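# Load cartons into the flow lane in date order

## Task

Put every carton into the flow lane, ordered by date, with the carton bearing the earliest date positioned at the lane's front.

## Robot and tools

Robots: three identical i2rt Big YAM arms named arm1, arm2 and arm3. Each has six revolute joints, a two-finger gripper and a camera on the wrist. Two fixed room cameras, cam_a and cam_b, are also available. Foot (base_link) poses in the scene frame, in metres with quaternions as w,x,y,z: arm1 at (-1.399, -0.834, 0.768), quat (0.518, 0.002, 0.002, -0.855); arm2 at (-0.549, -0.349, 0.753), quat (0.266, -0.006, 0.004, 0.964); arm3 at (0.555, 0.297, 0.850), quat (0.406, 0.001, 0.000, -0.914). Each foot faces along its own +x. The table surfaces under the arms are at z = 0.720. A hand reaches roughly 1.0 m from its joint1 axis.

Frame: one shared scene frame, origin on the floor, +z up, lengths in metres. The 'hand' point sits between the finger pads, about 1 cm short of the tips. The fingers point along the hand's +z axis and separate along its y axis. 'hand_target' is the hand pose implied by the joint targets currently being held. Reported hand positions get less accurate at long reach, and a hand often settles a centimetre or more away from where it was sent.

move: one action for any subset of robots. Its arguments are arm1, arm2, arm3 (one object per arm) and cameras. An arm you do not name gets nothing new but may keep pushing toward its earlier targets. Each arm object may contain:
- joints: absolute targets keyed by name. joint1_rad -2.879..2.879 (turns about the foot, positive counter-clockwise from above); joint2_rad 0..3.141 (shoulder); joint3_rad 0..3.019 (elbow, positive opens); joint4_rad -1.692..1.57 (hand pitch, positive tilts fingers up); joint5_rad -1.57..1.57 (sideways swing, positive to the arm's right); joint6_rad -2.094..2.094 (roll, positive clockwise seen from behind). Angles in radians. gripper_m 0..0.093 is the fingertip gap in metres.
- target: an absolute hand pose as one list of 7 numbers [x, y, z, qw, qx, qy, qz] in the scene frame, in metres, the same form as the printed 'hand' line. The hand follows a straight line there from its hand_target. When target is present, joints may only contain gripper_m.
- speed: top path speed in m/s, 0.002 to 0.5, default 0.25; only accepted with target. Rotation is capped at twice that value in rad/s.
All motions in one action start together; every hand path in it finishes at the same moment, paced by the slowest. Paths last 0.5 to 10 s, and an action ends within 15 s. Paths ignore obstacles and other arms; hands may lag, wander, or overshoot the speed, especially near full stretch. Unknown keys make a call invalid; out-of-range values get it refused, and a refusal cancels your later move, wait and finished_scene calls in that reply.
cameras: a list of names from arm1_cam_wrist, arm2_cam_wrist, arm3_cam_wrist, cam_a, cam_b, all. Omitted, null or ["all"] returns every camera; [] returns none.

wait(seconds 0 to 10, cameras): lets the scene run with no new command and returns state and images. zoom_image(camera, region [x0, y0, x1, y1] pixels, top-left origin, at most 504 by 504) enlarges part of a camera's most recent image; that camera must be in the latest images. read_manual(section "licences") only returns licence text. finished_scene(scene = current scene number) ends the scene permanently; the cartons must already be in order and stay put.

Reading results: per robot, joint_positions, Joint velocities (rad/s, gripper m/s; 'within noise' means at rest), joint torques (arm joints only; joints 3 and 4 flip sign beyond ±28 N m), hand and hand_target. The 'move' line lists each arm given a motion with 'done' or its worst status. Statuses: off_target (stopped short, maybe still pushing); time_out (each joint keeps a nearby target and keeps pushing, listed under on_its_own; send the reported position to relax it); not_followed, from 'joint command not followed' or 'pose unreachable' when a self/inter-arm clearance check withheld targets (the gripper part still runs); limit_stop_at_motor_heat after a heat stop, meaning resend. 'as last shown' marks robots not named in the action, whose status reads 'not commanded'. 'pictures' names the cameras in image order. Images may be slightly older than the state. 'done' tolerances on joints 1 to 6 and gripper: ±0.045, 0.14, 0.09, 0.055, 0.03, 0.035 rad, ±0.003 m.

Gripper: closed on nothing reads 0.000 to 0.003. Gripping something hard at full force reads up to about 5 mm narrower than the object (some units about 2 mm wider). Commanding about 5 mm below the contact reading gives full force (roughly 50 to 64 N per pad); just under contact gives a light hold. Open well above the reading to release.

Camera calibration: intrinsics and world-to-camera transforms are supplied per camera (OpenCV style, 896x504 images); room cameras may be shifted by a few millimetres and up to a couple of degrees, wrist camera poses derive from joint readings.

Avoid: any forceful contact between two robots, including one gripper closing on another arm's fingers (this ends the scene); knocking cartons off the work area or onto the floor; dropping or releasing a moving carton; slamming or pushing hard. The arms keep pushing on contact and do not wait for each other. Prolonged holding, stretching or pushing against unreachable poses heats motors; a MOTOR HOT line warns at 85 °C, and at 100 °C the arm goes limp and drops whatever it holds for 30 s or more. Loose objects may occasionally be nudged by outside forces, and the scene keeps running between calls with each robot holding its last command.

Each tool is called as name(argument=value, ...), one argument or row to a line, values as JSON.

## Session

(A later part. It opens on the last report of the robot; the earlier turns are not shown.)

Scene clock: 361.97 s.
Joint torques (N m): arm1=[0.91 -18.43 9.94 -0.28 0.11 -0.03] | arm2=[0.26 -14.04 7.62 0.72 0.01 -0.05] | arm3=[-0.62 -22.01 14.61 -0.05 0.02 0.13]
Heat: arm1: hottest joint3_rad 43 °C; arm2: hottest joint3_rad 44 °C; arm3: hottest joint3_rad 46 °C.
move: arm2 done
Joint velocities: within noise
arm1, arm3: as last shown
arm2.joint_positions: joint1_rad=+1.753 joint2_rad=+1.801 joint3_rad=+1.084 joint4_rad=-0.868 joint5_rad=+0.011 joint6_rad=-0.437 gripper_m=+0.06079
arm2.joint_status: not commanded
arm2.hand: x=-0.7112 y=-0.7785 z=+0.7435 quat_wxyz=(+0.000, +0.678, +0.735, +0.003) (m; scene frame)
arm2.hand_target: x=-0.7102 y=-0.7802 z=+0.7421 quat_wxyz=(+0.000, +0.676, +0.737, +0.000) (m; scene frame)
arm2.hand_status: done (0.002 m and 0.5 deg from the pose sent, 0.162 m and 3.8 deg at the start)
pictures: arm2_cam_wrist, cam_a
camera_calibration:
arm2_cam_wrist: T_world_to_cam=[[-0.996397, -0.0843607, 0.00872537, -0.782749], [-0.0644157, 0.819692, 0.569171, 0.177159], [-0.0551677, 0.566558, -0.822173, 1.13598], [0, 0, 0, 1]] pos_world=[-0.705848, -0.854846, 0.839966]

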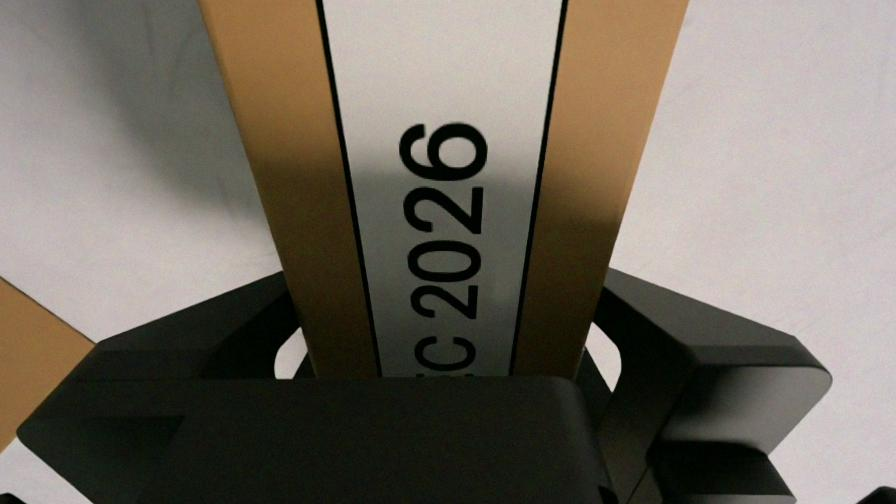

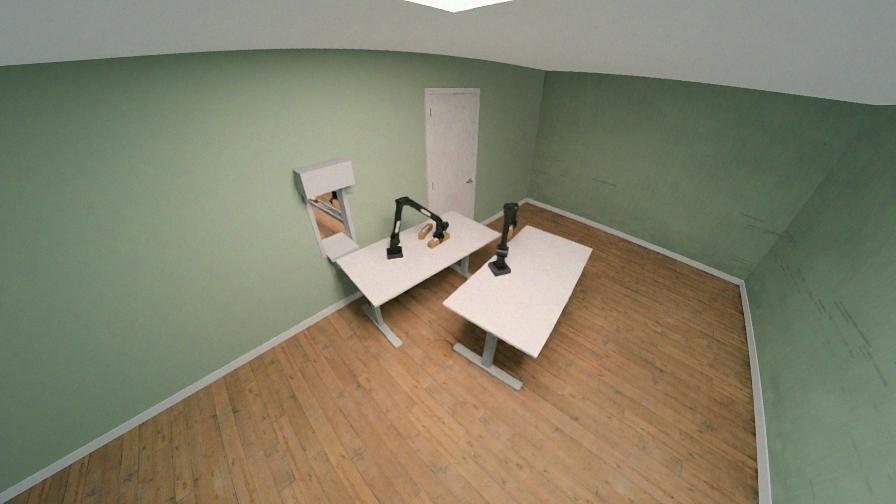

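move(
  arm2={"joints": {"gripper_m": 0.093}},
  cameras=["arm2_cam_wrist"],
)

move(
  arm2={"target": [-0.7102, -0.7801, 0.93, 0.0, 0.676, 0.737, 0.0], "speed": 0.3},
  cameras=["arm2_cam_wrist"],
)

move(
  arm2={"joints": {"joint1_rad": 2.25}},
  cameras=["arm2_cam_wrist", "cam_a"],
)

Scene clock: 367.37 s.
Joint torques (N m): arm1=[0.85 -18.37 9.89 -0.29 0.1 -0.02] | arm2=[0.26 -13.98 7.5 0.66 0 -0.04] | arm3=[-0.73 -21.95 14.6 -0.05 0.02 0.13]
Heat: arm1: hottest joint3_rad 43 °C; arm2: hottest joint3_rad 45 °C; arm3: hottest joint3_rad 47 °C.
move: arm2 done
Joint velocities: within noise
arm1, arm3: as last shown
arm2.joint_positions: joint1_rad=+1.753 joint2_rad=+1.801 joint3_rad=+1.084 joint4_rad=-0.866 joint5_rad=+0.011 joint6_rad=-0.437 gripper_m=+0.09285
arm2.joint_status: all done
arm2.hand: x=-0.7113 y=-0.7788 z=+0.7435 quat_wxyz=(+0.000, +0.678, +0.735, +0.002) (m; scene frame)
arm2.hand_target: x=-0.7102 y=-0.7802 z=+0.7420 quat_wxyz=(+0.000, +0.676, +0.737, +0.000) (m; scene frame)
arm2.hand_status: not commanded
pictures: arm2_cam_wrist
camera_calibration:
arm2_cam_wrist: T_world_to_cam=[[-0.996395, -0.0842961, 0.00958592, -0.783534], [-0.0639251, 0.820246, 0.568428, 0.178703], [-0.0557791, 0.565766, -0.822677, 1.13548], [0, 0, 0, 1]] pos_world=[-0.705949, -0.855047, 0.840066]

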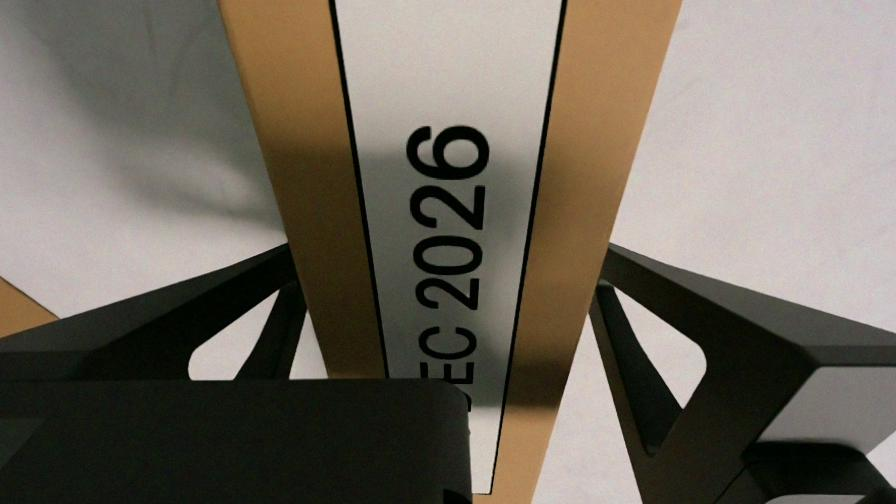

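Scene clock: 368.90 s.
Joint torques (N m): arm1=[0.85 -18.37 9.89 -0.27 0.1 -0.02] | arm2=[0.67 -10.58 13.68 -0.02 -0.01 0] | arm3=[-0.85 -22.18 14.61 -0.05 0.01 0.13]
Heat: arm1: hottest joint3_rad 43 °C; arm2: hottest joint3_rad 45 °C; arm3: hottest joint3_rad 47 °C.
move: arm2 off_target
Joint velocities: within noise
arm1, arm3: as last shown
arm2.joint_positions: joint1_rad=+1.753 joint2_rad=+1.556 joint3_rad=+1.288 joint4_rad=-1.332 joint5_rad=+0.011 joint6_rad=-0.437 gripper_m=+0.09294
arm2.joint_status: not commanded
arm2.hand: x=-0.7080 y=-0.7634 z=+0.9195 quat_wxyz=(-0.004, +0.678, +0.735, +0.011) (m; scene frame)
arm2.hand_target: x=-0.7100 y=-0.7795 z=+0.9301 quat_wxyz=(+0.000, +0.676, +0.737, -0.001) (m; scene frame)
arm2.hand_status: off_target (0.020 m and 1.3 deg from the pose sent, 0.187 m and 0.5 deg at the start)
pictures: arm2_cam_wrist
camera_calibration:
arm2_cam_wrist: T_world_to_cam=[[-0.996411, -0.0846264, 0.00210168, -0.773943], [-0.0676364, 0.810805, 0.581395, 0.0444768], [-0.0509055, 0.579166, -0.813618, 1.27714], [0, 0, 0, 1]] pos_world=[-0.703144, -0.841233, 1.01487]

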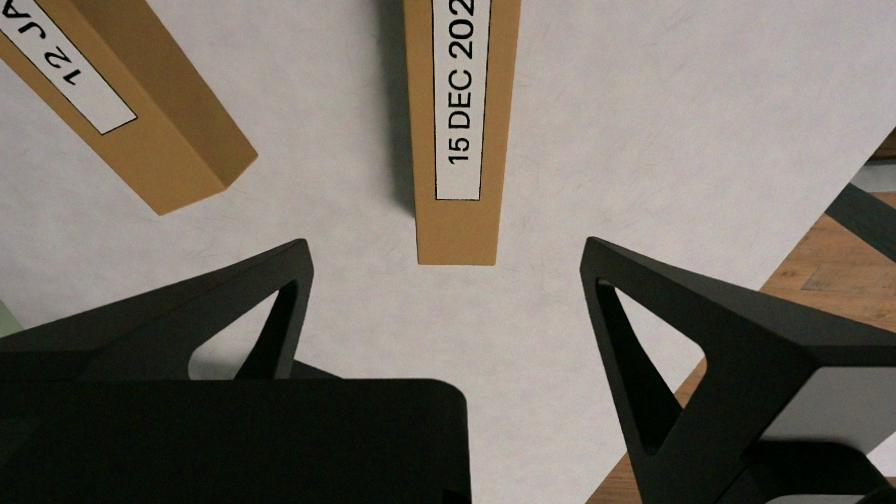

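Scene clock: 370.10 s.
Joint torques (N m): arm1=[0.91 -18.37 9.91 -0.31 0.1 -0.03] | arm2=[-0.32 -10.93 13.65 -0.12 -0.04 0] | arm3=[-0.91 -22.07 14.65 -0.05 0.02 0.16]
Heat: arm1: hottest joint3_rad 43 °C; arm2: hottest joint3_rad 46 °C; arm3: hottest joint3_rad 47 °C.
move: arm2 done
Joint velocities: within noise
arm1: as last shown
arm2.joint_positions: joint1_rad=+2.254 joint2_rad=+1.560 joint3_rad=+1.288 joint4_rad=-1.333 joint5_rad=+0.012 joint6_rad=-0.437 gripper_m=+0.09294
arm2.joint_status: all done
arm2.hand: x=-0.4890 y=-0.7881 z=+0.9202 quat_wxyz=(-0.008, +0.475, +0.880, +0.007) (m; scene frame)
arm2.hand_target: x=-0.4885 y=-0.8038 z=+0.9323 quat_wxyz=(+0.000, +0.478, +0.878, -0.004) (m; scene frame)
arm2.hand_status: not commanded
arm3.joint_positions: joint1_rad=+0.655 joint2_rad=+1.945 joint3_rad=+1.642 joint4_rad=-1.279 joint5_rad=+0.005 joint6_rad=+1.473 gripper_m=+0.09398
arm3.joint_status: not commanded
arm3.hand: x=+0.5065 y=-0.2860 z=+0.9484 quat_wxyz=(+0.006, -1.000, -0.009, +0.001) (m; scene frame)
arm3.hand_target: x=+0.4999 y=-0.2994 z=+0.9499 quat_wxyz=(+0.000, -1.000, +0.000, +0.000) (m; scene frame)
arm3.hand_status: not commanded
pictures: arm2_cam_wrist, cam_a
camera_calibration:
arm2_cam_wrist: T_world_to_cam=[[-0.833544, -0.552401, 0.0075746, -0.851932], [-0.44529, 0.679907, 0.582618, -0.210027], [-0.326989, 0.482265, -0.812711, 1.09098], [0, 0, 0, 1]] pos_world=[-0.446906, -0.853953, 1.01547]

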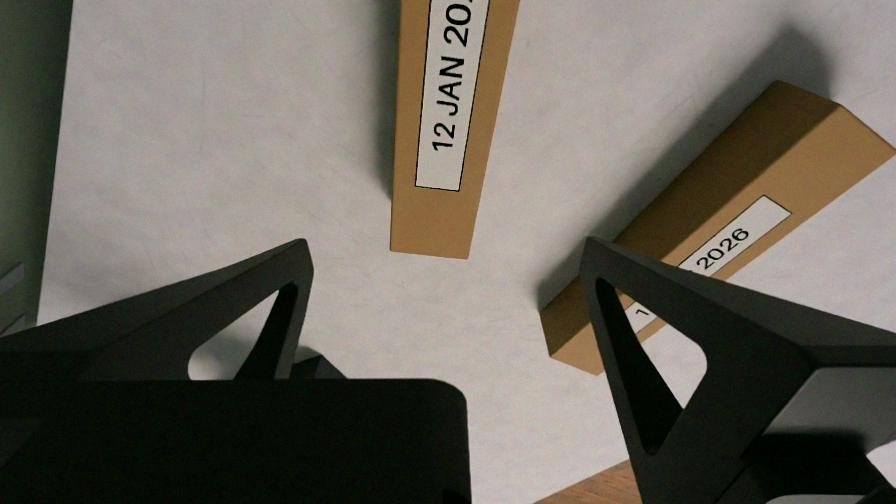

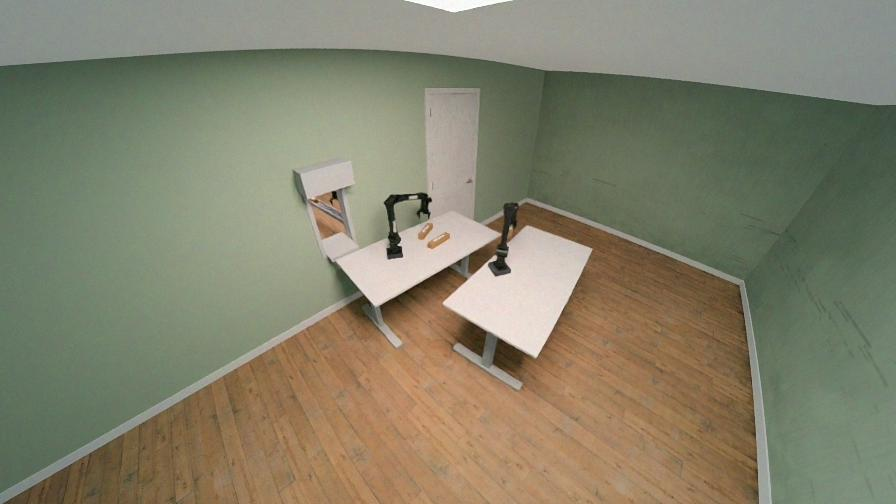

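move(
  arm2={"joints": {"joint4_rad": -0.85}},
  cameras=["arm2_cam_wrist"],
)

Scene clock: 373.47 s.
Joint torques (N m): arm1=[0.97 -18.37 9.91 -0.29 0.1 -0.03] | arm2=[-0.32 -11.87 14.49 1.81 -0.03 0.03] | arm3=[-0.85 -22.18 14.63 -0.02 0.03 0.15]
Heat: arm1: hottest joint3_rad 43 °C; arm2: hottest joint3_rad 47 °C; arm3: hottest joint3_rad 47 °C.
move: arm2 done
Joint velocities: within noise
arm1, arm3: as last shown
arm2.joint_positions: joint1_rad=+2.254 joint2_rad=+1.560 joint3_rad=+1.288 joint4_rad=-0.863 joint5_rad=+0.012 joint6_rad=-0.437 gripper_m=+0.09294
arm2.joint_status: all done
arm2.hand: x=-0.4732 y=-0.8989 z=+0.9444 quat_wxyz=(+0.131, +0.465, +0.857, -0.180) (m; scene frame)
arm2.hand_target: x=-0.4726 y=-0.9185 z=+0.9620 quat_wxyz=(+0.145, +0.465, +0.850, -0.199) (m; scene frame)
arm2.hand_status: not commanded
pictures: arm2_cam_wrist
camera_calibration:
arm2_cam_wrist: T_world_to_cam=[[-0.842564, -0.500257, 0.199572, -1.03881], [-0.468796, 0.863598, 0.185552, 0.387267], [-0.265174, 0.0627807, -0.962155, 0.962623], [0, 0, 0, 1]] pos_world=[-0.438448, -0.914547, 1.06165]

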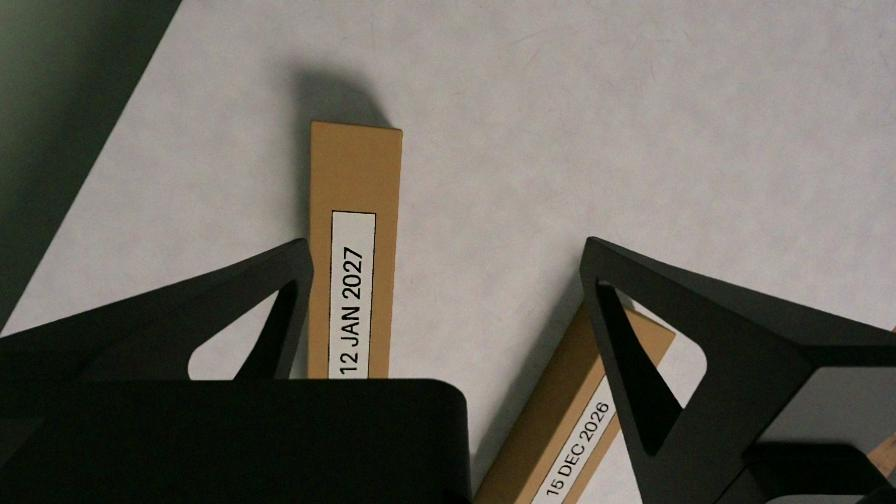

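move(
  arm1={"joints": {"joint1_rad": 2.615}},
  arm2={"joints": {"joint4_rad": -1.333}},
  arm3={"joints": {"joint1_rad": -0.304, "joint2_rad": 1.602, "joint3_rad": 1.1725, "joint4_rad": -1.141, "joint6_rad": 0.532}},
)

Scene clock: 392.70 s.
Joint torques (N m): arm1=[1.49 -18.32 9.96 -0.25 0.06 -0.02] | arm2=[-0.32 -10.93 13.68 -0.12 -0.03 0.01] | arm3=[-0.32 -16.5 10.04 0.65 0.05 -0.04]
Heat: arm1: hottest joint3_rad 43 °C; arm2: hottest joint3_rad 52 °C; arm3: hottest joint3_rad 47 °C.
move: arm1 done; arm2 done; arm3 done
Joint velocities: within noise
arm1.joint_positions: joint1_rad=+2.609 joint2_rad=+1.645 joint3_rad=+1.328 joint4_rad=-1.302 joint5_rad=-0.005 joint6_rad=+0.005 gripper_m=+0.06061
arm1.joint_status: all done
arm1.hand: x=-1.0014 y=-0.5867 z=+0.9083 quat_wxyz=(+0.022, +0.273, -0.962, +0.002) (m; scene frame)
arm1.hand_target: x=-0.9985 y=-0.5818 z=+0.9304 quat_wxyz=(+0.001, +0.278, -0.961, -0.004) (m; scene frame)
arm1.hand_status: not commanded
arm2.joint_positions: joint1_rad=+2.254 joint2_rad=+1.560 joint3_rad=+1.288 joint4_rad=-1.325 joint5_rad=+0.012 joint6_rad=-0.437 gripper_m=+0.09294
arm2.joint_status: all done
arm2.hand: x=-0.4887 y=-0.7901 z=+0.9202 quat_wxyz=(-0.006, +0.475, +0.880, +0.004) (m; scene frame)
arm2.hand_target: x=-0.4882 y=-0.8058 z=+0.9324 quat_wxyz=(+0.002, +0.478, +0.878, -0.007) (m; scene frame)
arm2.hand_status: not commanded
arm3.joint_positions: joint1_rad=-0.298 joint2_rad=+1.592 joint3_rad=+1.172 joint4_rad=-1.147 joint5_rad=+0.003 joint6_rad=+0.540 gripper_m=+0.09399
arm3.joint_status: all done
arm3.hand: x=+0.1698 y=+0.0690 z=+0.9550 quat_wxyz=(+0.001, -1.000, +0.001, +0.001) (m; scene frame)
arm3.hand_target: x=+0.1672 y=+0.0703 z=+0.9513 quat_wxyz=(+0.001, -1.000, +0.000, +0.000) (m; scene frame)
arm3.hand_status: not commanded
pictures: arm1_cam_wrist, arm2_cam_wrist, arm3_cam_wrist, cam_a, cam_b
camera_calibration:
arm1_cam_wrist: T_world_to_cam=[[0.526686, -0.849434, -0.0326178, 0.0619434], [-0.626838, -0.414013, 0.660051, -1.47236], [-0.574174, -0.327194, -0.750512, 0.0383269], [0, 0, 0, 1]] pos_world=[-0.93355, -0.544419, 1.00262]
arm2_cam_wrist: T_world_to_cam=[[-0.833638, -0.552201, 0.0109811, -0.855713], [-0.445871, 0.684583, 0.576668, -0.19975], [-0.325954, 0.475836, -0.816905, 1.0913], [0, 0, 0, 1]] pos_world=[-0.446705, -0.855059, 1.01607]
arm3_cam_wrist: T_world_to_cam=[[0.0180308, 0.999837, -0.00130622, -0.0699453], [0.804275, -0.0137279, 0.594099, -0.701169], [0.593984, -0.0117626, -0.804391, 0.791099], [0, 0, 0, 1]] pos_world=[0.0952931, 0.0696137, 1.05282]

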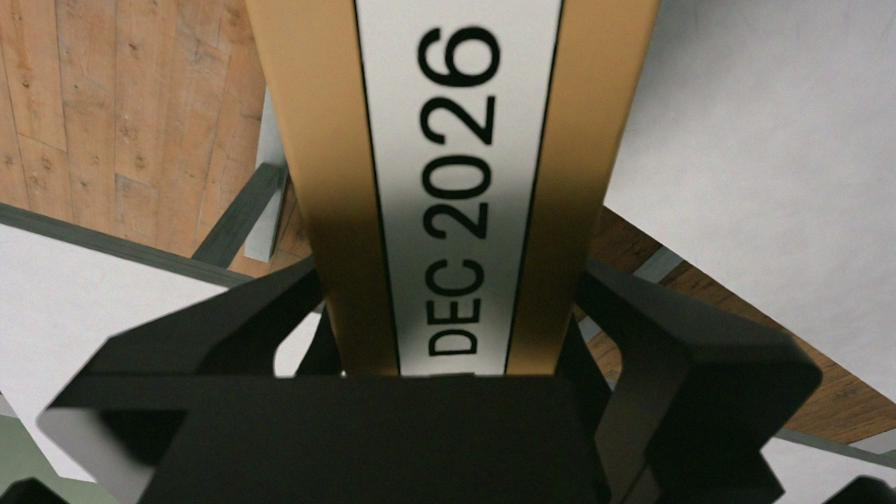

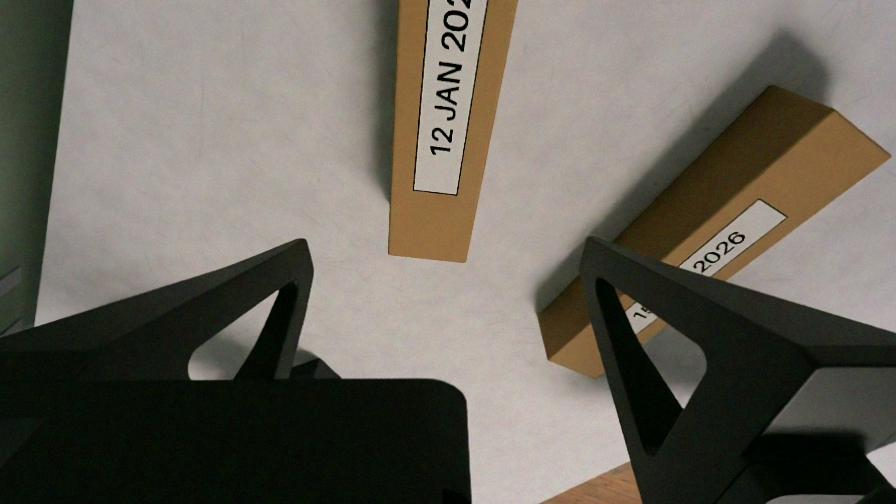

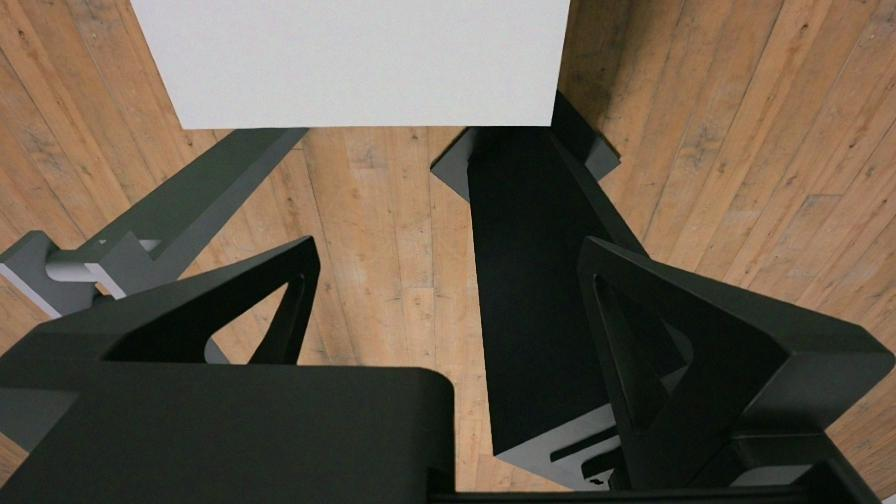

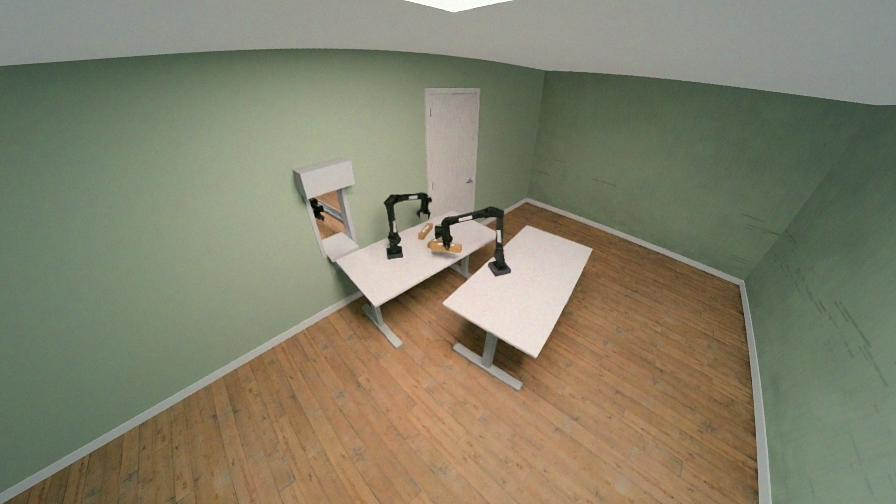

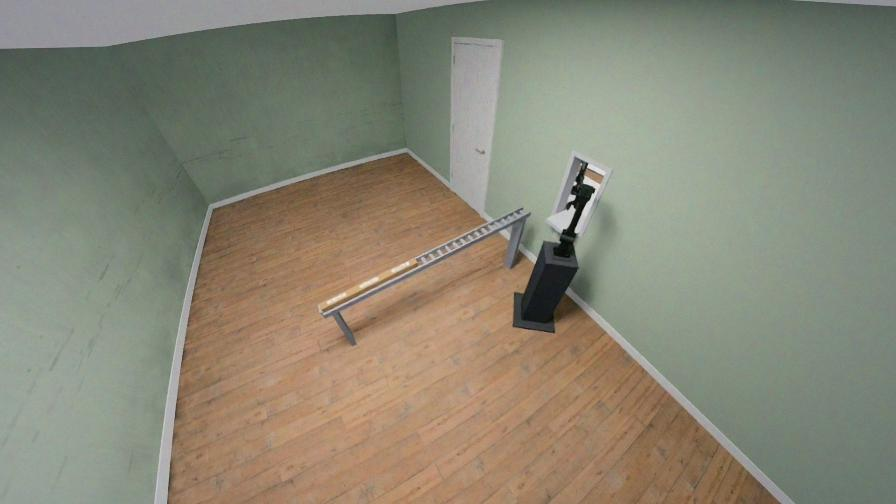

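move(
  arm1={"target": [-0.87, -0.5, 0.87, 0, 0.2782, -0.9605, 0], "speed": 0.2},
  cameras=["arm1_cam_wrist", "cam_a"],
)

move(
  arm1={"target": [-0.87, -0.5, 0.767, 0, 0.2782, -0.9605, 0], "speed": 0.1},
  cameras=["arm1_cam_wrist", "cam_a"],
)

Scene clock: 402.07 s.
Joint torques (N m): arm1=[1.49 -22.71 13.22 -0.31 0.13 0] | arm2=[-0.32 -10.93 13.68 -0.1 -0.03 0.01] | arm3=[-0.26 -16.73 10.11 0.59 0.05 -0.02]
Heat: arm1: hottest joint3_rad 44 °C; arm2: hottest joint3_rad 53 °C; arm3: hottest joint3_rad 45 °C.
move: arm1 off_target
Joint velocities: within noise
arm1.joint_positions: joint1_rad=+2.609 joint2_rad=+2.051 joint3_rad=+1.734 joint4_rad=-1.322 joint5_rad=+0.001 joint6_rad=+0.005 gripper_m=+0.06061
arm1.joint_status: not commanded
arm1.hand: x=-0.8864 y=-0.5160 z=+0.8414 quat_wxyz=(+0.031, +0.273, -0.962, +0.008) (m; scene frame)
arm1.hand_target: x=-0.8716 y=-0.5010 z=+0.8705 quat_wxyz=(+0.000, +0.278, -0.961, +0.000) (m; scene frame)
arm1.hand_status: off_target (0.037 m and 3.7 deg from the pose sent, 0.162 m and 2.6 deg at the start)
arm2, arm3: as last shown
pictures: arm1_cam_wrist, cam_a
camera_calibration:
arm1_cam_wrist: T_world_to_cam=[[0.526621, -0.849686, -0.0265267, 0.053892], [-0.617842, -0.403988, 0.674585, -1.32595], [-0.583902, -0.338862, -0.73772, 0.0518231], [0, 0, 0, 1]] pos_world=[-0.817348, -0.472316, 0.934126]

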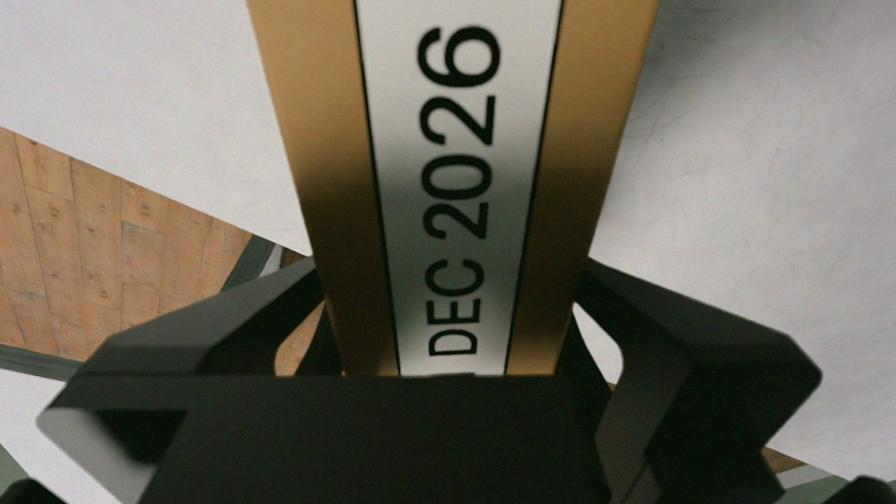

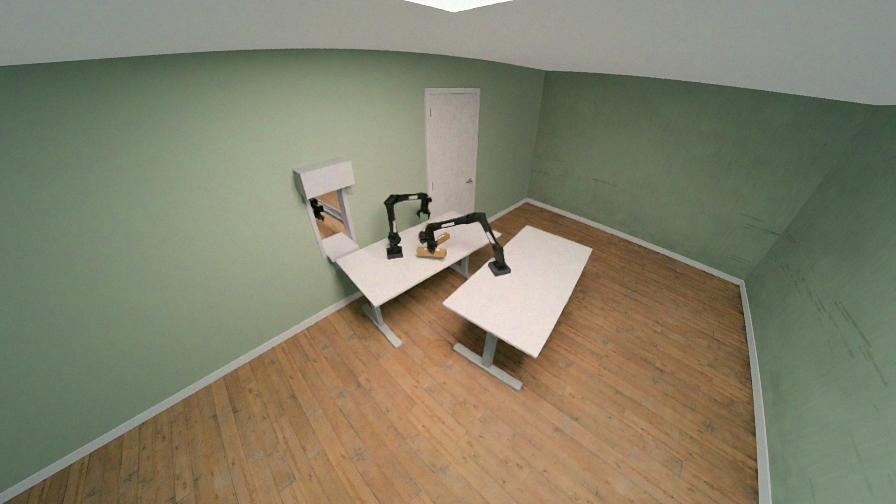

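Scene clock: 403.70 s.
Joint torques (N m): arm1=[1.49 -21.13 8.02 0.55 0.05 0] | arm2=[-0.26 -11.05 13.67 -0.1 -0.03 0.01] | arm3=[-0.32 -16.56 10.11 0.59 0.05 -0.02]
Heat: arm1: hottest joint3_rad 43 °C; arm2: hottest joint3_rad 53 °C; arm3: hottest joint3_rad 45 °C.
move: arm1 done
Joint velocities: within noise
arm1.joint_positions: joint1_rad=+2.609 joint2_rad=+2.129 joint3_rad=+1.680 joint4_rad=-1.128 joint5_rad=+0.004 joint6_rad=+0.005 gripper_m=+0.06050
arm1.joint_status: not commanded
arm1.hand: x=-0.8696 y=-0.5058 z=+0.7744 quat_wxyz=(+0.001, +0.273, -0.962, +0.000) (m; scene frame)
arm1.hand_target: x=-0.8702 y=-0.5003 z=+0.7669 quat_wxyz=(+0.000, +0.278, -0.961, +0.000) (m; scene frame)
arm1.hand_status: done (0.009 m and 0.7 deg from the pose sent, 0.078 m and 3.7 deg at the start)
arm2, arm3: as last shown
pictures: arm1_cam_wrist, cam_a
camera_calibration:
arm1_cam_wrist: T_world_to_cam=[[0.527923, -0.848945, -0.0242701, 0.051708], [-0.652638, -0.423803, 0.628056, -1.27047], [-0.543471, -0.315726, -0.77779, 0.0934674], [0, 0, 0, 1]] pos_world=[-0.805658, -0.465022, 0.871879]

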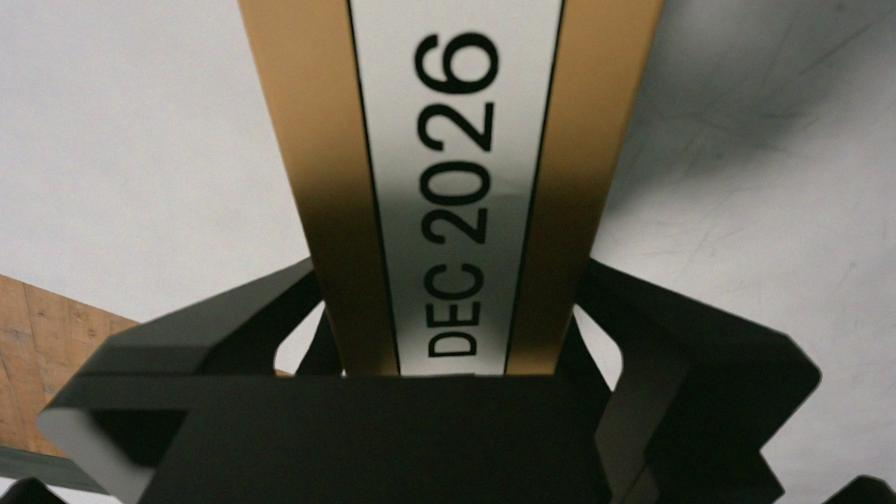

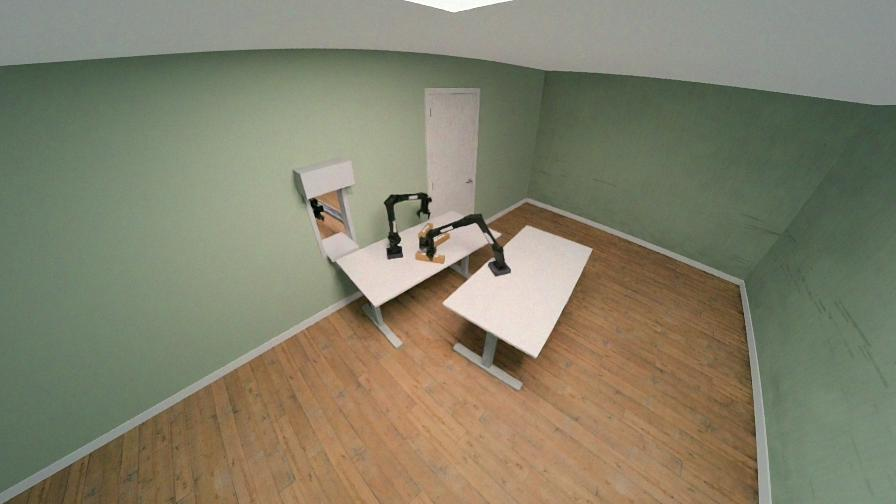

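move(
  arm1={"target": [-0.87, -0.5, 0.757, 0, 0.2782, -0.9605, 0], "speed": 0.1},
  cameras=[],
)

Scene clock: 414.07 s.
Joint torques (N m): arm1=[1.44 -20.37 7.62 1.09 0.03 0] | arm2=[-0.32 -10.93 13.68 -0.1 -0.03 0.01] | arm3=[-0.21 -16.5 10.1 0.57 0.05 -0.04]
Heat: arm1: hottest joint2_rad 42 °C; arm2: hottest joint3_rad 54 °C; arm3: hottest joint3_rad 44 °C.
move: arm1 off_target
Joint velocities: within noise
arm1.joint_positions: joint1_rad=+2.609 joint2_rad=+2.129 joint3_rad=+1.676 joint4_rad=-1.122 joint5_rad=+0.004 joint6_rad=+0.005 gripper_m=+0.06050
arm1.joint_status: not commanded
arm1.hand: x=-0.8697 y=-0.5060 z=+0.7731 quat_wxyz=(+0.000, +0.273, -0.962, +0.000) (m; scene frame)
arm1.hand_target: x=-0.8704 y=-0.5004 z=+0.7571 quat_wxyz=(+0.000, +0.278, -0.961, +0.000) (m; scene frame)
arm1.hand_status: off_target (0.017 m and 0.7 deg from the pose sent, 0.018 m and 0.7 deg at the start)
arm2, arm3: as last shown
pictures: none
No camera images: "cameras" was empty.

move(
  arm1={"joints": {"gripper_m": 0.093}},
  cameras=[],
)

move(
  arm1={"target": [-0.87, -0.5, 0.93, 0, 0.2782, -0.9605, 0], "speed": 0.3},
  cameras=["arm1_cam_wrist"],
)

move(
  arm1={"joints": {"joint1_rad": 0.9, "joint2_rad": 1.5, "joint3_rad": 1.4, "joint4_rad": -1.45}},
  cameras=["cam_a"],
)

move(
  arm2={"joints": {"joint1_rad": 0.99, "joint2_rad": 1.294, "joint3_rad": 1.06, "joint4_rad": -1.336, "joint5_rad": 0.0, "joint6_rad": -0.1}},
  cameras=["arm2_cam_wrist", "cam_a"],
)

Scene clock: 421.93 s.
Joint torques (N m): arm1=[1.49 -22.18 7.97 0.51 0.02 -0.01] | arm2=[-0.26 -10.99 13.68 -0.1 -0.03 0.01] | arm3=[-0.38 -16.62 10.11 0.59 0.03 -0.02]
Heat: arm1: hottest joint2_rad 42 °C; arm2: hottest joint3_rad 55 °C; arm3: hottest joint3_rad 43 °C.
move: arm1 done
Joint velocities: within noise
arm1.joint_positions: joint1_rad=+2.609 joint2_rad=+2.145 joint3_rad=+1.670 joint4_rad=-1.106 joint5_rad=+0.005 joint6_rad=+0.005 gripper_m=+0.09290
arm1.joint_status: all done
arm1.hand: x=-0.8702 y=-0.5063 z=+0.7619 quat_wxyz=(+0.002, +0.273, -0.962, +0.001) (m; scene frame)
arm1.hand_target: x=-0.8704 y=-0.5005 z=+0.7572 quat_wxyz=(+0.000, +0.278, -0.961, +0.000) (m; scene frame)
arm1.hand_status: not commanded
arm2, arm3: as last shown
pictures: none
No camera images: "cameras" was empty.

Scene clock: 423.60 s.
Joint torques (N m): arm1=[1.55 -21.25 12.3 -0.24 0.01 0.01] | arm2=[-0.26 -10.99 13.7 -0.1 -0.03 0.01] | arm3=[-0.38 -16.56 10.1 0.59 0.05 -0.03]
Heat: arm1: hottest joint2_rad 42 °C; arm2: hottest joint3_rad 55 °C; arm3: hottest joint3_rad 43 °C.
move: arm1 off_target
Joint velocities: within noise
arm1.joint_positions: joint1_rad=+2.609 joint2_rad=+2.006 joint3_rad=+1.871 joint4_rad=-1.467 joint5_rad=+0.005 joint6_rad=+0.005 gripper_m=+0.09292
arm1.joint_status: not commanded
arm1.hand: x=-0.8771 y=-0.5112 z=+0.9185 quat_wxyz=(+0.012, +0.273, -0.962, +0.004) (m; scene frame)
arm1.hand_target: x=-0.8705 y=-0.5005 z=+0.9300 quat_wxyz=(+0.000, +0.278, -0.961, +0.000) (m; scene frame)
arm1.hand_status: off_target (0.018 m and 1.6 deg from the pose sent, 0.168 m and 0.7 deg at the start; pose on its path clipped on 6 of 50 steps)
arm2, arm3: as last shown
pictures: arm1_cam_wrist
camera_calibration:
arm1_cam_wrist: T_world_to_cam=[[0.52749, -0.849236, -0.0235024, 0.0533713], [-0.639671, -0.415223, 0.646847, -1.36976], [-0.559085, -0.326171, -0.762258, 0.166506], [0, 0, 0, 1]] pos_world=[-0.811255, -0.469119, 1.0142]

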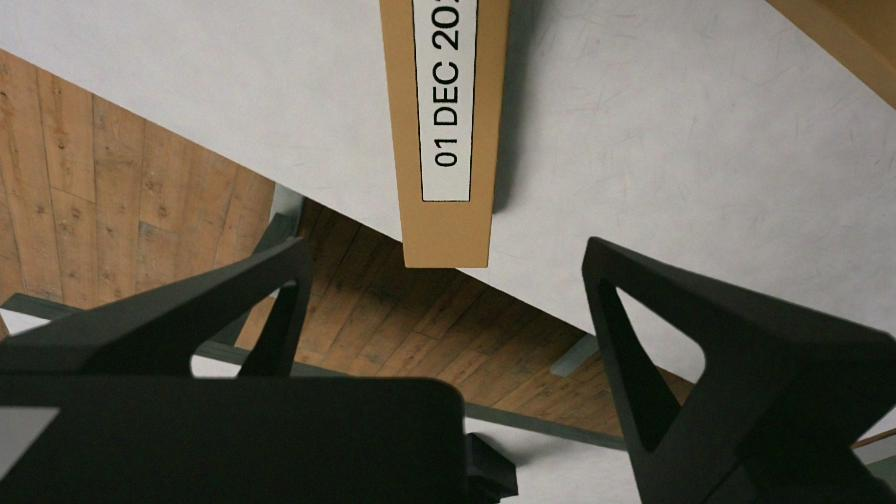

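Scene clock: 425.57 s.
Joint torques (N m): arm1=[-0.15 -14.68 9.01 0.18 0.07 0.01] | arm2=[-0.32 -10.93 13.68 -0.13 -0.04 0.01] | arm3=[-0.44 -16.73 10.03 0.58 0.05 -0.03]
Heat: arm1: hottest joint2_rad 42 °C; arm2: hottest joint3_rad 55 °C; arm3: hottest joint3_rad 43 °C.
move: arm1 done
Joint velocities: within noise
arm1.joint_positions: joint1_rad=+0.909 joint2_rad=+1.506 joint3_rad=+1.397 joint4_rad=-1.451 joint5_rad=+0.003 joint6_rad=+0.005 gripper_m=+0.09294
arm1.joint_status: all done
arm1.hand: x=-1.2144 y=-1.2428 z=+0.9914 quat_wxyz=(-0.003, -0.543, -0.840, +0.002) (m; scene frame)
arm1.hand_target: x=-1.2177 y=-1.2448 z=+0.9949 quat_wxyz=(-0.007, -0.545, -0.838, +0.004) (m; scene frame)
arm1.hand_status: not commanded
arm2, arm3: as last shown
pictures: cam_a

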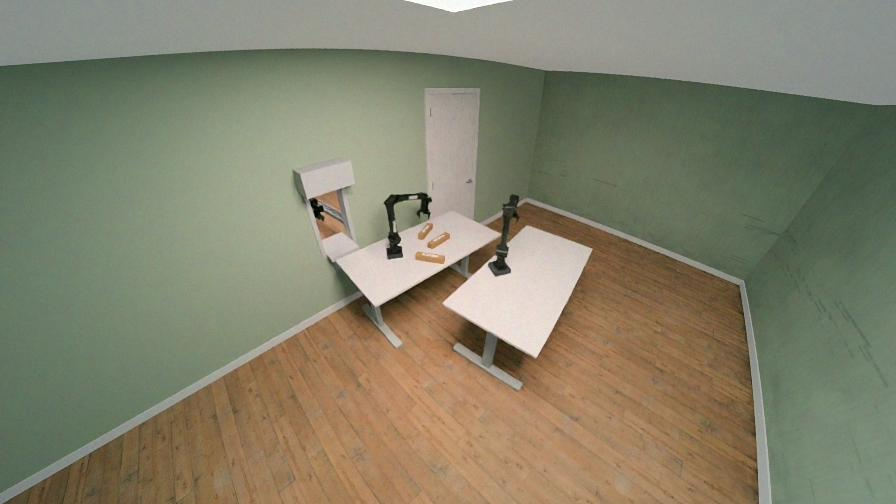

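Scene clock: 427.30 s.
Joint torques (N m): arm1=[0.09 -14.68 9.01 0.18 0.06 0.01] | arm2=[-0.56 -7.88 8.72 0.05 -0.07 0.08] | arm3=[-0.32 -16.5 10.11 0.55 0.03 -0.01]
Heat: arm1: hottest joint2_rad 42 °C; arm2: hottest joint3_rad 55 °C; arm3: hottest joint3_rad 43 °C.
move: arm2 done
Joint velocities: within noise
arm1, arm3: as last shown
arm2.joint_positions: joint1_rad=+0.998 joint2_rad=+1.292 joint3_rad=+1.075 joint4_rad=-1.329 joint5_rad=+0.001 joint6_rad=-0.110 gripper_m=+0.09296
arm2.joint_status: all done
arm2.hand: x=-0.8754 y=-0.5067 z=+0.9372 quat_wxyz=(+0.009, +0.960, +0.280, -0.010) (m; scene frame)
arm2.hand_target: x=-0.8704 y=-0.5013 z=+0.9308 quat_wxyz=(+0.007, +0.962, +0.272, +0.003) (m; scene frame)
arm2.hand_status: not commanded
pictures: arm2_cam_wrist, cam_a
camera_calibration:
arm2_cam_wrist: T_world_to_cam=[[-0.542021, 0.840364, 0.00161593, -0.0521075], [0.704442, 0.453303, 0.546148, 0.342506], [0.458231, 0.297162, -0.837687, 1.45964], [0, 0, 0, 1]] pos_world=[-0.938373, -0.54522, 1.03575]

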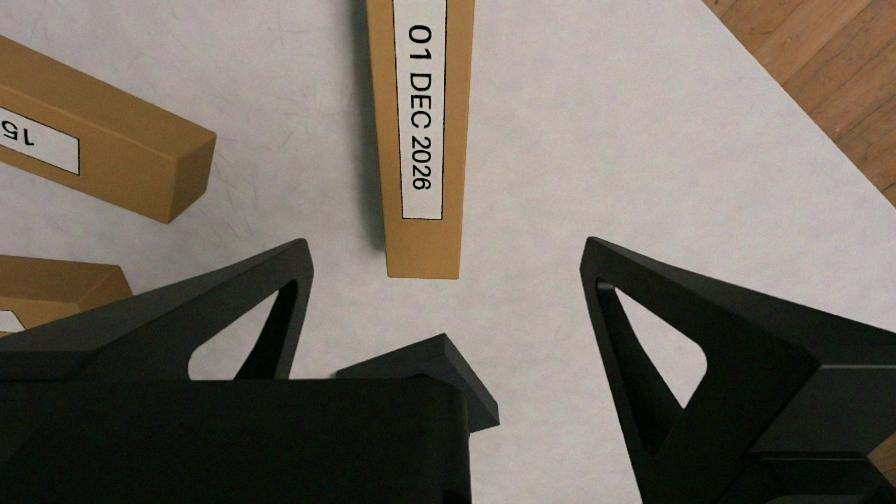

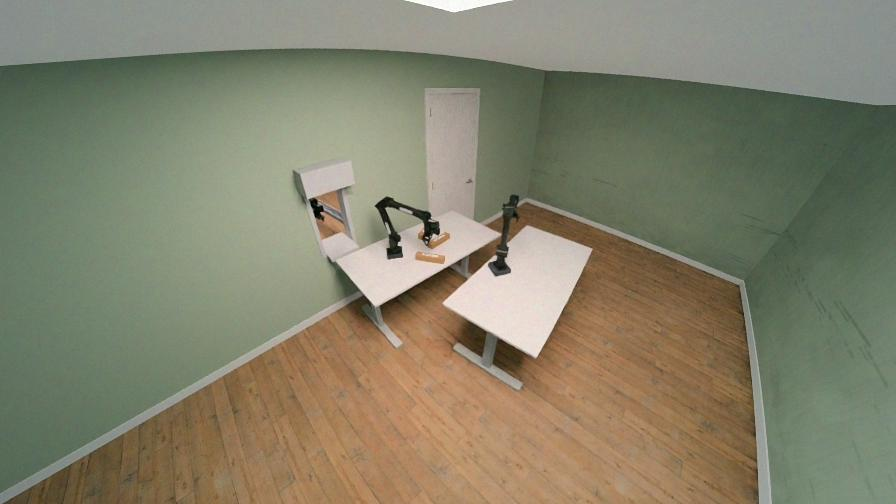

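move(
  arm2={"target": [-0.864, -0.517, 0.738, 0, 0.9627, 0.2706, 0], "speed": 0.2},
  cameras=["arm2_cam_wrist"],
)

move(
  arm2={"joints": {"gripper_m": 0.056}},
  cameras=["arm2_cam_wrist"],
)

Scene clock: 439.17 s.
Joint torques (N m): arm1=[-0.03 -14.68 9.02 0.18 0.06 0] | arm2=[0.79 -8.35 6.69 0.84 0.05 0.1] | arm3=[-0.44 -16.38 10.1 0.62 0.04 -0.02]
Heat: arm1: hottest joint3_rad 42 °C; arm2: hottest joint3_rad 52 °C; arm3: hottest joint3_rad 42 °C.
move: arm2 done
Joint velocities: within noise
arm1: as last shown
arm2.joint_positions: joint1_rad=+1.025 joint2_rad=+1.565 joint3_rad=+0.777 joint4_rad=-0.768 joint5_rad=+0.013 joint6_rad=-0.062 gripper_m=+0.09296
arm2.joint_status: not commanded
arm2.hand: x=-0.8685 y=-0.5148 z=+0.7447 quat_wxyz=(+0.002, +0.963, +0.270, -0.005) (m; scene frame)
arm2.hand_target: x=-0.8639 y=-0.5168 z=+0.7382 quat_wxyz=(+0.000, +0.963, +0.271, +0.000) (m; scene frame)
arm2.hand_status: done (0.008 m and 0.6 deg from the pose sent, 0.200 m and 1.9 deg at the start)
arm3.joint_positions: joint1_rad=-0.298 joint2_rad=+1.592 joint3_rad=+1.172 joint4_rad=-1.147 joint5_rad=+0.003 joint6_rad=+0.540 gripper_m=+0.09399
arm3.joint_status: not commanded
arm3.hand: x=+0.1698 y=+0.0690 z=+0.9550 quat_wxyz=(+0.001, -1.000, +0.001, +0.001) (m; scene frame)
arm3.hand_target: x=+0.1672 y=+0.0703 z=+0.9513 quat_wxyz=(+0.001, -1.000, +0.000, +0.000) (m; scene frame)
arm3.hand_status: not commanded
pictures: arm2_cam_wrist
camera_calibration:
arm2_cam_wrist: T_world_to_cam=[[-0.524257, 0.851476, 0.0119406, -0.027761], [0.711178, 0.430076, 0.556112, 0.432903], [0.468381, 0.300038, -0.831021, 1.30306], [0, 0, 0, 1]] pos_world=[-0.932754, -0.553511, 0.84246]

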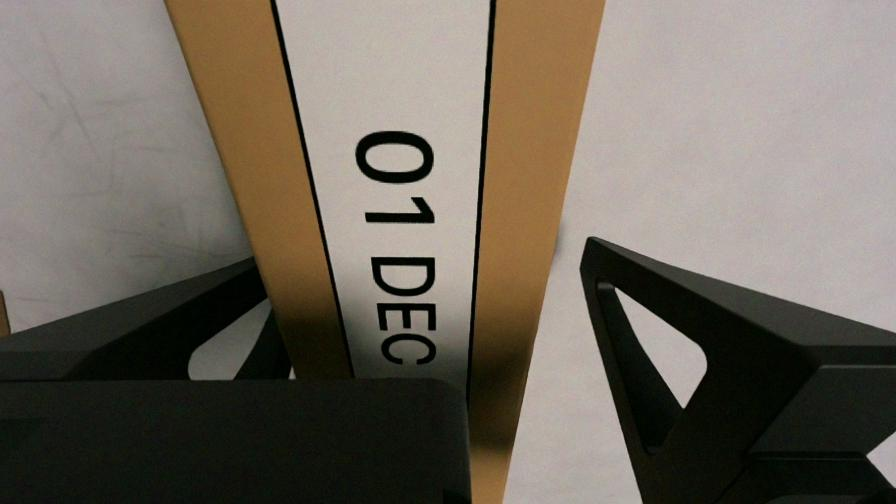

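Scene clock: 439.80 s.
Joint torques (N m): arm1=[-0.03 -14.68 9.02 0.18 0.07 0.01] | arm2=[0.5 -8.35 6.71 0.77 0.1 0.07] | arm3=[-0.26 -16.56 10.13 0.55 0.05 -0.02]
Heat: arm1: hottest joint3_rad 42 °C; arm2: hottest joint3_rad 52 °C; arm3: hottest joint3_rad 42 °C.
move: arm2 off_target
Joint velocities: within noise
arm1, arm3: as last shown
arm2.joint_positions: joint1_rad=+1.030 joint2_rad=+1.565 joint3_rad=+0.777 joint4_rad=-0.768 joint5_rad=+0.012 joint6_rad=-0.060 gripper_m=+0.06095
arm2.joint_status: gripper_m off_target (ended at +0.06097, target +0.05600)
arm2.hand: x=-0.8675 y=-0.5167 z=+0.7448 quat_wxyz=(+0.003, +0.962, +0.272, -0.005) (m; scene frame)
arm2.hand_target: x=-0.8638 y=-0.5168 z=+0.7382 quat_wxyz=(+0.000, +0.963, +0.271, +0.000) (m; scene frame)
arm2.hand_status: not commanded
pictures: arm2_cam_wrist
camera_calibration:
arm2_cam_wrist: T_world_to_cam=[[-0.526887, 0.849867, 0.0107295, -0.0279438], [0.709562, 0.432884, 0.555998, 0.433161], [0.46788, 0.300561, -0.831114, 1.30307], [0, 0, 0, 1]] pos_world=[-0.931756, -0.555411, 0.842459]

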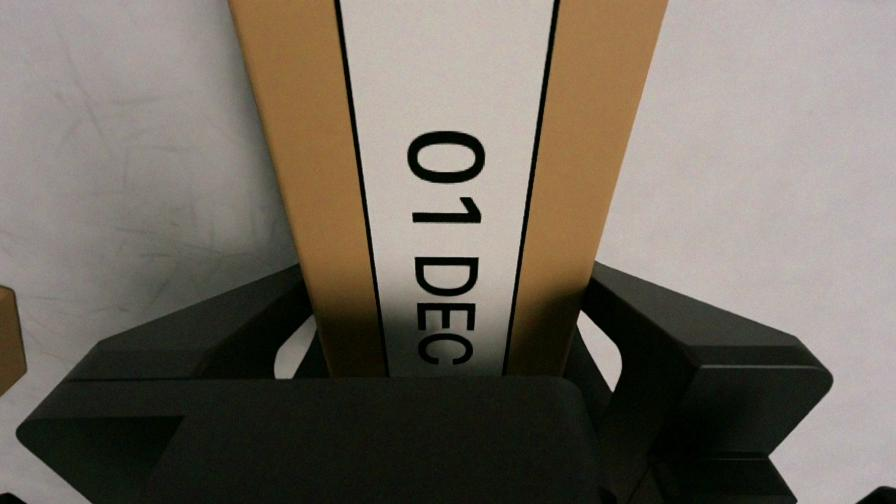

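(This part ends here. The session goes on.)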